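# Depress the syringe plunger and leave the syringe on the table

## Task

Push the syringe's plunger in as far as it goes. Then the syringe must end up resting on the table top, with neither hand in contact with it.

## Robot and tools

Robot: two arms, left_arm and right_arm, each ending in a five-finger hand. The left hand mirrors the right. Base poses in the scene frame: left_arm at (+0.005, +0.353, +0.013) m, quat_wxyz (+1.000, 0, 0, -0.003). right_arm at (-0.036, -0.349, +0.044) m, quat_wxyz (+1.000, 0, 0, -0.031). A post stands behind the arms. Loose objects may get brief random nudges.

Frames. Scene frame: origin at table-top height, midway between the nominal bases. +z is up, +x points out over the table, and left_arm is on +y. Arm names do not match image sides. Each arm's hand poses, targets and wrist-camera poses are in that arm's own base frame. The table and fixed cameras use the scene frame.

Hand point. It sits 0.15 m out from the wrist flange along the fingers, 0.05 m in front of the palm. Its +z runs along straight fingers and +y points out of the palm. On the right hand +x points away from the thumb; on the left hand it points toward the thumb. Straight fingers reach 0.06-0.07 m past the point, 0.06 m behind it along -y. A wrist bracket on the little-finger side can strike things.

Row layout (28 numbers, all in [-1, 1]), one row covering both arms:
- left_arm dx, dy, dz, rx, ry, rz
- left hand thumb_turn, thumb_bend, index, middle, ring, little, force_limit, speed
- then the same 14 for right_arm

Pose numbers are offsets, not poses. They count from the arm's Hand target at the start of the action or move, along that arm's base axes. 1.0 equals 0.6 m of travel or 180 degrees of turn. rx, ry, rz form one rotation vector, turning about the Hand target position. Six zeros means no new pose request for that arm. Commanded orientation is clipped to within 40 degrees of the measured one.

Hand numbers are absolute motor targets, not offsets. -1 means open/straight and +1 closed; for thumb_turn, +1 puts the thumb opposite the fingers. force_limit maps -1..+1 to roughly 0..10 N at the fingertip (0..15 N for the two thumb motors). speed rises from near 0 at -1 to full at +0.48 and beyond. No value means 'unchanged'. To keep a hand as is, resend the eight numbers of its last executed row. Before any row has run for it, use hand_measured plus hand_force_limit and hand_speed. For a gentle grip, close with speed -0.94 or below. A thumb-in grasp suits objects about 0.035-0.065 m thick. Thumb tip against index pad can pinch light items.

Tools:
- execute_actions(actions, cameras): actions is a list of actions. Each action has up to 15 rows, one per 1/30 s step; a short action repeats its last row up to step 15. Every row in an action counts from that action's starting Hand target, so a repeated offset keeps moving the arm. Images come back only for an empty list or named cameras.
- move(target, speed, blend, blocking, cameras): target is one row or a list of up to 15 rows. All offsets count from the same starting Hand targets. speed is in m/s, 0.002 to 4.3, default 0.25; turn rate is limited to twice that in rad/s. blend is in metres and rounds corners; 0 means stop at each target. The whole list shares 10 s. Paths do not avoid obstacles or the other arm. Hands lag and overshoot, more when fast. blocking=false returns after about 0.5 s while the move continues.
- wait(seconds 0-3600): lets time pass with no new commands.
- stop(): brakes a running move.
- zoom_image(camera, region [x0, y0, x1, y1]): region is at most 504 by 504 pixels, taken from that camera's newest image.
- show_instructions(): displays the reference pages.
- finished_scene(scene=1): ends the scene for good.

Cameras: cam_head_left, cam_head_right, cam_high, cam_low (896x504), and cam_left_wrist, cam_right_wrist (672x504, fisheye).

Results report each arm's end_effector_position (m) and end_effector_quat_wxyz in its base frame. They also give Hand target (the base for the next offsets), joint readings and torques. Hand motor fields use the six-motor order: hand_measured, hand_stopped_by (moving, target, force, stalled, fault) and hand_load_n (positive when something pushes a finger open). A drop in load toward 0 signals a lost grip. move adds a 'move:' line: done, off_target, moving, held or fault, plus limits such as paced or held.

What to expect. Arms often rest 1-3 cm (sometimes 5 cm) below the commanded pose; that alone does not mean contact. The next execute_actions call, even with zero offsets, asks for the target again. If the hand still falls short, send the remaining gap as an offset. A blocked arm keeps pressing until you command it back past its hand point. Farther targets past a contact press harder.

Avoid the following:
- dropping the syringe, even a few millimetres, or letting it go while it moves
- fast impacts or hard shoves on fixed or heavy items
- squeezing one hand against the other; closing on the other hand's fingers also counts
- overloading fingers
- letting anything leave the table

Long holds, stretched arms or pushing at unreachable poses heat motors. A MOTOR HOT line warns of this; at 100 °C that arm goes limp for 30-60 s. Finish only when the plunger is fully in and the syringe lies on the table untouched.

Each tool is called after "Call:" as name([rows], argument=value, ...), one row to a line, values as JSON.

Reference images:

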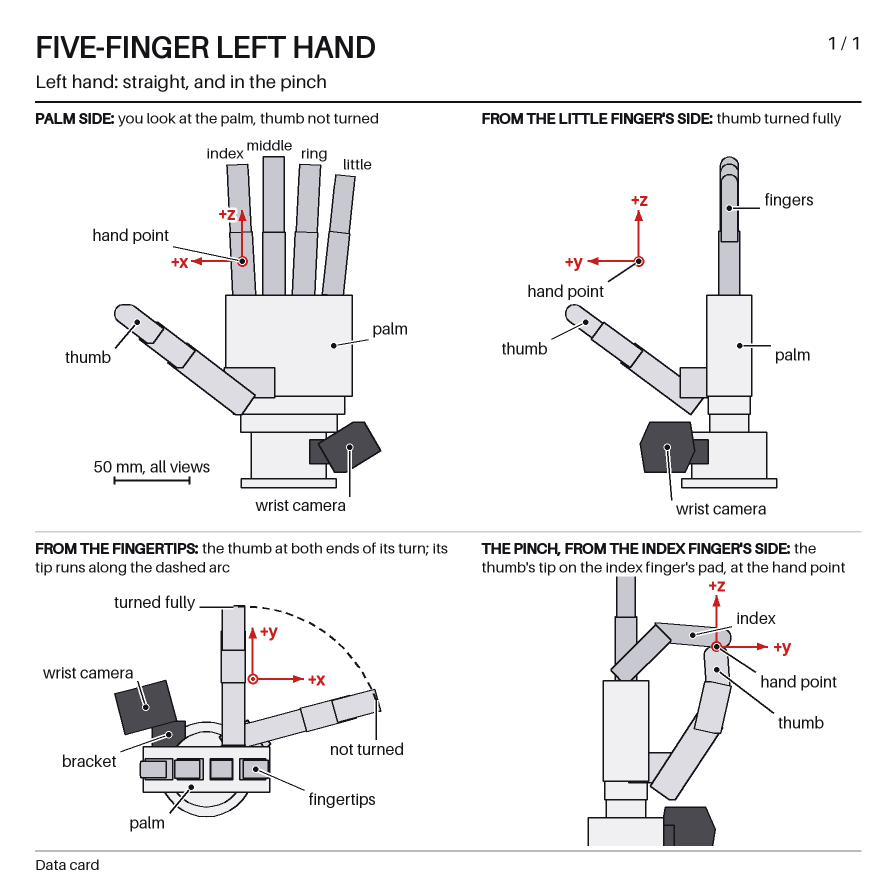

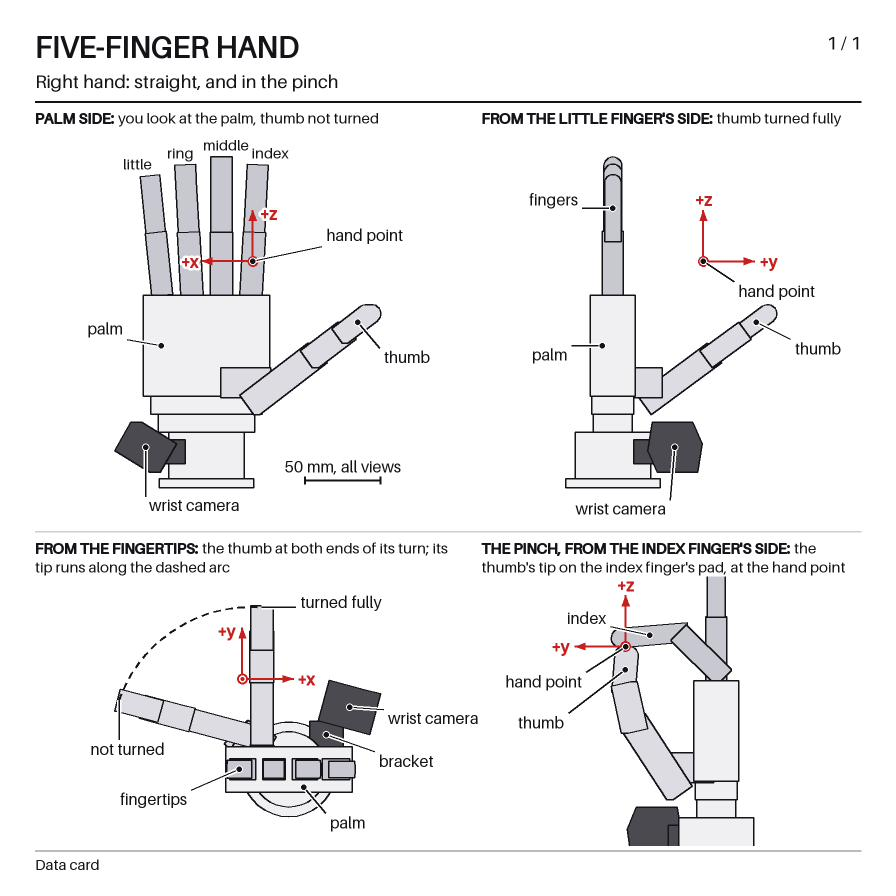

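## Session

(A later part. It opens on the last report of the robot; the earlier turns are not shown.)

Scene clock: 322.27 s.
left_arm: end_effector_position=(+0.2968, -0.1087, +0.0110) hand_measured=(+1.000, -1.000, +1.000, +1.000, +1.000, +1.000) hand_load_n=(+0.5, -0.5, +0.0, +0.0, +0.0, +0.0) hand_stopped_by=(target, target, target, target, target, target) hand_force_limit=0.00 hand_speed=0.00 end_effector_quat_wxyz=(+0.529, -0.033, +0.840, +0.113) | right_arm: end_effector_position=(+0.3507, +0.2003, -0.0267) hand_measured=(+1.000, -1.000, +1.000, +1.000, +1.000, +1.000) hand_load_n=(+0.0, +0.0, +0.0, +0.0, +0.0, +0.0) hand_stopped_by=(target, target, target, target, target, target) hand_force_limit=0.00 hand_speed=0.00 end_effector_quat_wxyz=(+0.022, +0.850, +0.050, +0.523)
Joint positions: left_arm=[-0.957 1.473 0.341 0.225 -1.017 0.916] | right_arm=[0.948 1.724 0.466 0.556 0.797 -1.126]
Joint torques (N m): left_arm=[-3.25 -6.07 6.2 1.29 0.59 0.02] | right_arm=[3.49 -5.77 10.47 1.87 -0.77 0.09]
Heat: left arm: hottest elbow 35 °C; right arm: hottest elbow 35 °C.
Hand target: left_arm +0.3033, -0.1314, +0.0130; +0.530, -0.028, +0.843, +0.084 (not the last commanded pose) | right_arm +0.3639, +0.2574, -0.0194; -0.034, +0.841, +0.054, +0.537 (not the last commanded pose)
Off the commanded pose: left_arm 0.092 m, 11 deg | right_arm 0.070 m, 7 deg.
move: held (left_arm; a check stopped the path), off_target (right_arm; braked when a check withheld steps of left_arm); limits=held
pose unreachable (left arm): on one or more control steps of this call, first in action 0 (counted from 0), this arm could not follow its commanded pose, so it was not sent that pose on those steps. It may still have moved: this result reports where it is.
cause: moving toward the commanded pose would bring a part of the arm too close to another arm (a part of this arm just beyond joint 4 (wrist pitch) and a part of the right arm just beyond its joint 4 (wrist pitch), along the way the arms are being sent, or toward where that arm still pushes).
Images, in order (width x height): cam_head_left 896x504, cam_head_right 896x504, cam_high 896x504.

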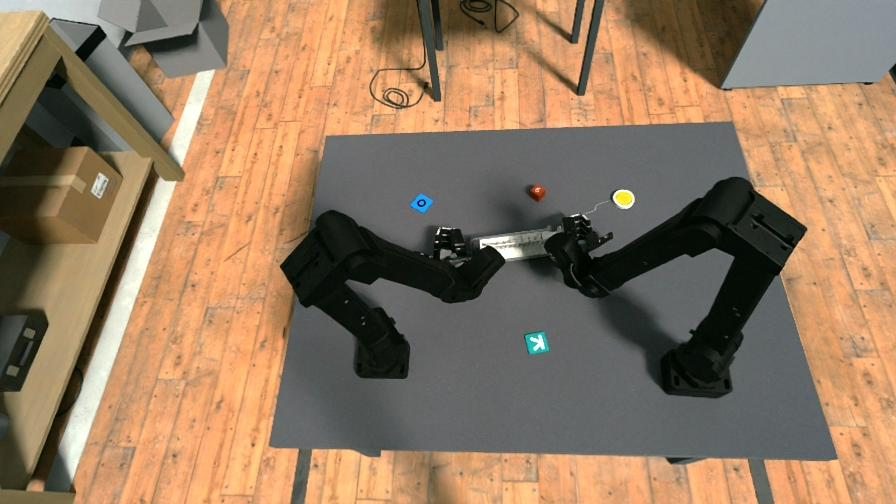

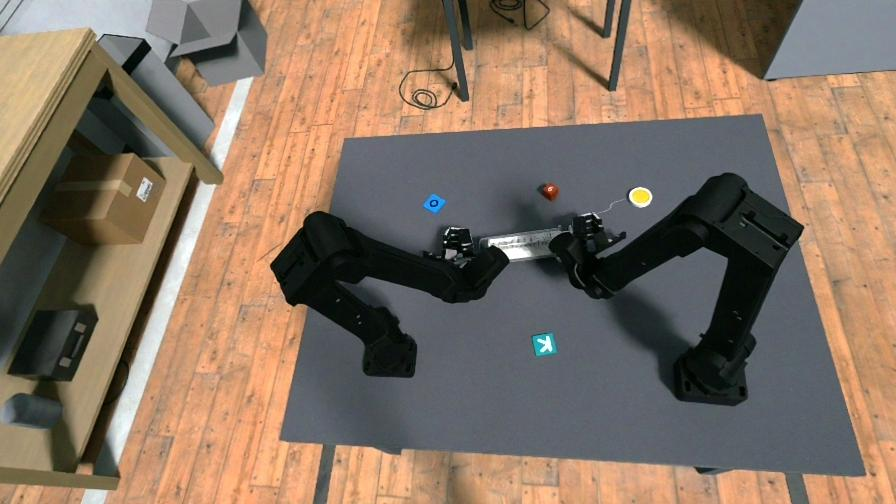

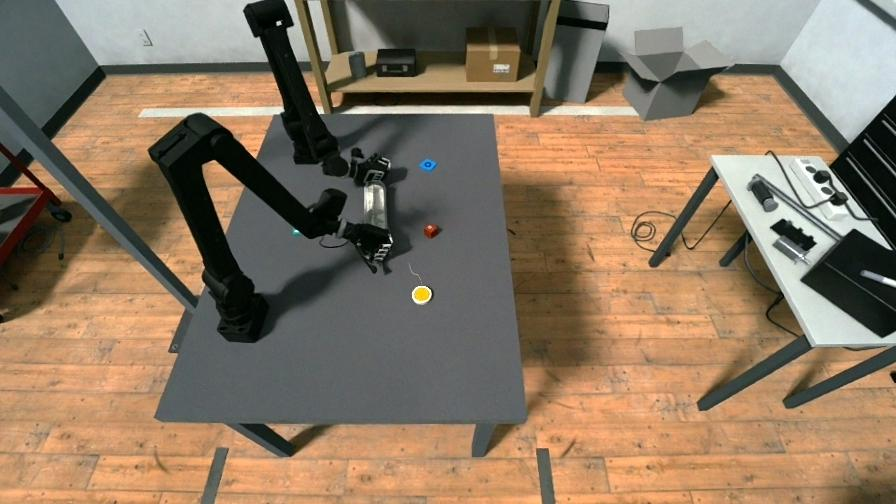

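Call:
move([
  [0,0.0857,0.003,0,0,0, 1,-1,1,1,1,1,0,0, -0.013,-0.153,0.003,0,0,0, 1,-1,1,1,1,1,0,0],
  [0,0.0857,0.2,0,0,0, 1,-1,1,1,1,1,0,0, -0.013,-0.153,0.25,0,0,0, 1,-1,1,1,1,1,0,0],
], speed=[0.05,0.2], cameras=["cam_head_left","cam_high","cam_head_right","cam_low"])

Call:
zoom_image(camera="cam_head_left", region=[460, 200, 620, 290])

Call:
zoom_image(camera="cam_head_right", region=[460, 200, 620, 290])

Call:
zoom_image(camera="cam_low", region=[480, 220, 560, 280])

Scene clock: 346.07 s.
left_arm: end_effector_position=(+0.2960, -0.0747, +0.1204) hand_measured=(+1.000, -1.000, +1.000, +1.000, +1.000, +1.000) hand_load_n=(+0.5, +0.0, +0.0, +0.0, +0.0, +0.0) hand_stopped_by=(target, target, target, target, target, target) hand_force_limit=0.00 hand_speed=0.00 end_effector_quat_wxyz=(+0.524, -0.015, +0.846, +0.093) | right_arm: end_effector_position=(+0.3449, +0.1559, +0.1139) hand_measured=(+1.000, -1.000, +1.000, +1.000, +1.000, +1.000) hand_load_n=(+0.5, +0.0, +0.0, +0.0, +0.0, +0.0) hand_stopped_by=(target, target, target, target, target, target) hand_force_limit=0.00 hand_speed=0.00 end_effector_quat_wxyz=(-0.025, +0.847, +0.062, +0.527)
Joint positions: left_arm=[-0.86 0.908 0.37 -0.232 -0.9 1.077] | right_arm=[0.839 1.062 0.424 0.057 0.633 -1.227]
Joint torques (N m): left_arm=[-1.2 -1.2 10.29 0.85 -0.46 -0.05] | right_arm=[-0.5 -2.49 11.82 1.24 0.23 -0.07]
Heat: left arm: hottest elbow 34 °C; right arm: hottest elbow 35 °C.
Hand target: left_arm +0.3034, -0.0801, +0.1331; +0.530, -0.028, +0.843, +0.084 | right_arm +0.3560, +0.1655, +0.1304; -0.033, +0.842, +0.054, +0.536
Off the commanded pose: left_arm 0.016 m, 2 deg | right_arm 0.022 m, 2 deg.
move: off_target (left_arm, right_arm)
Images, in order (width x height): cam_head_left 896x504, cam_head_right 896x504, cam_high 896x504, cam_low 896x504.

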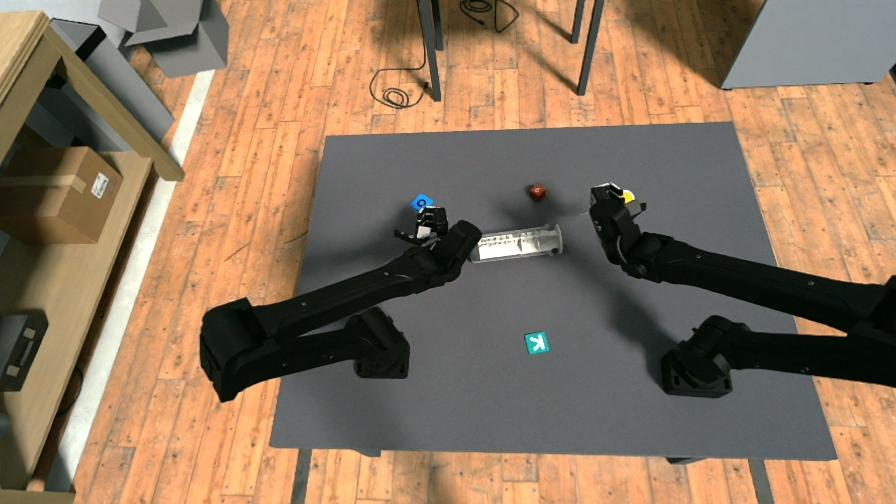

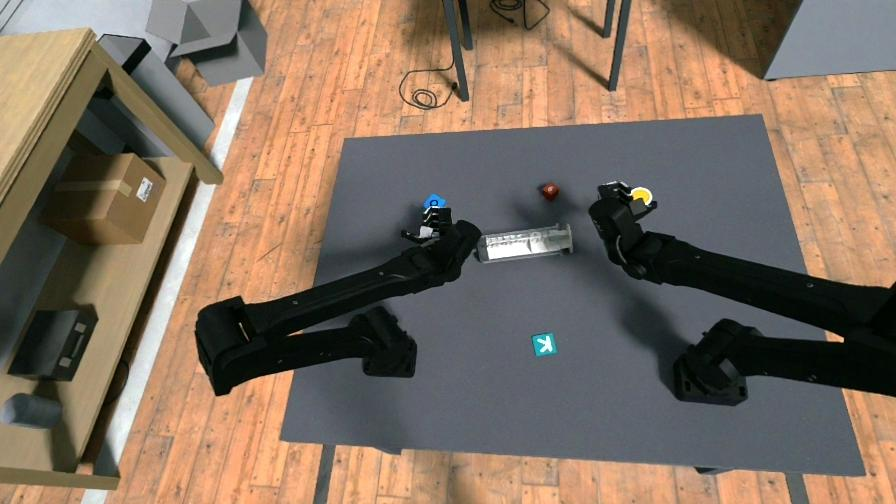

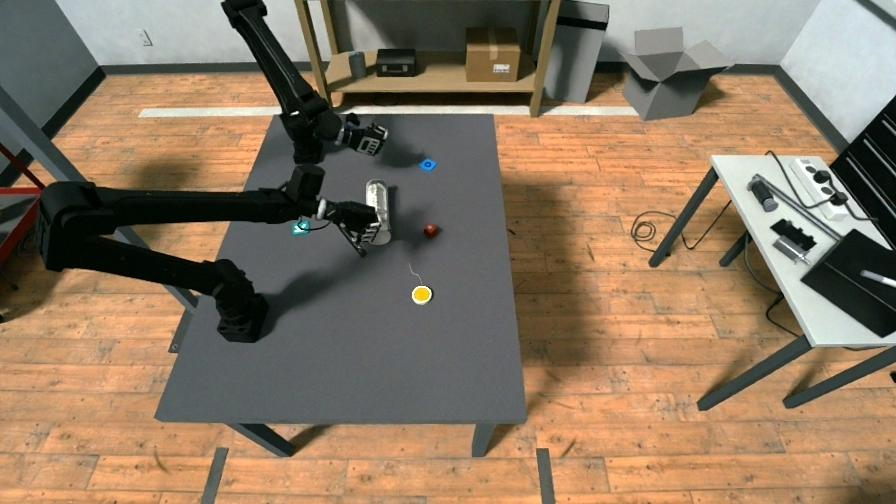

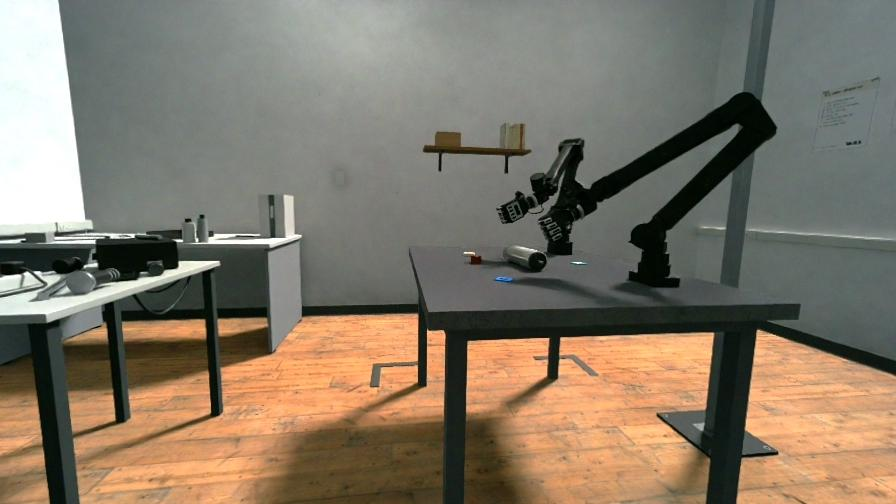

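Scaled by 3.150 from the camera's image (finer frame: 1280x720).

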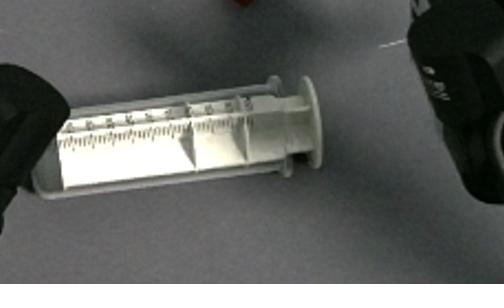

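Scaled by 3.150 from the camera's image (finer frame: 1280x720).

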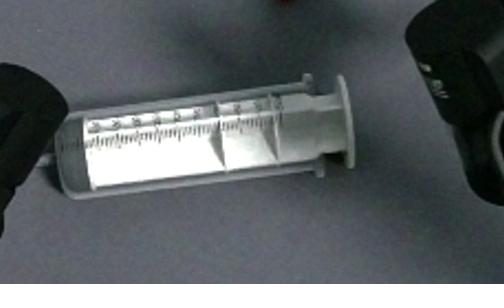

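Scaled by 6.300 from the camera's image (finer frame: 1280x720).

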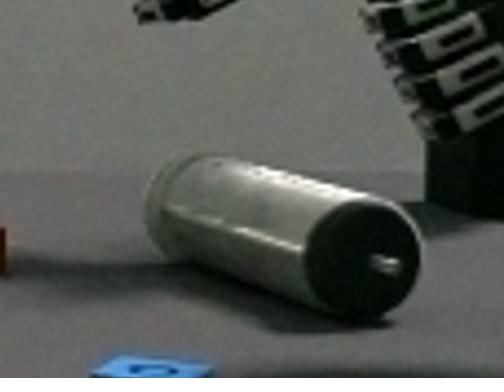

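Call:
zoom_image(camera="cam_head_right", region=[468, 225, 508, 270])

Call:
zoom_image(camera="cam_high", region=[350, 165, 410, 255])

Call:
zoom_image(camera="cam_low", region=[515, 240, 555, 280])

Scaled by 11.200 from the camera's image (finer frame: 1280x720).

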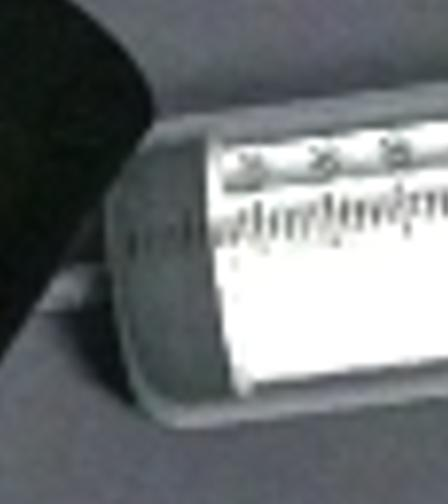

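Scaled by 5.600 from the camera's image (finer frame: 1280x720).

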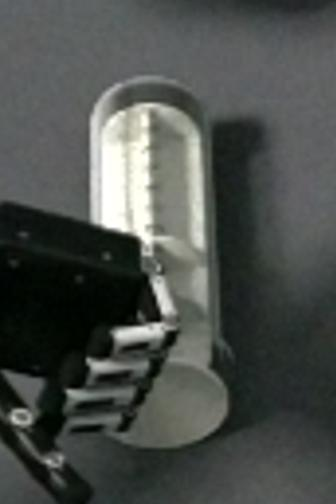

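Scaled by 12.600 from the camera's image (finer frame: 1280x720).

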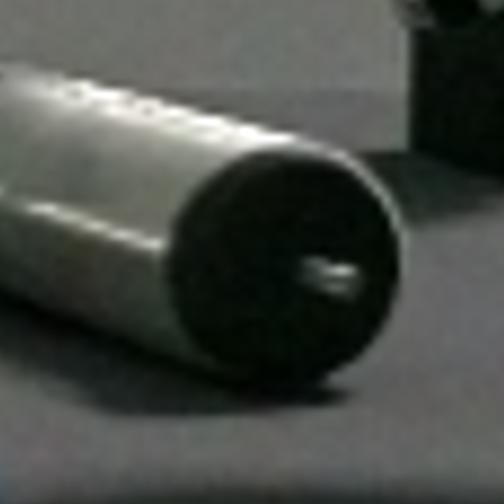

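Call:
finished_scene(scene=1)

The scene is finished: the task was done.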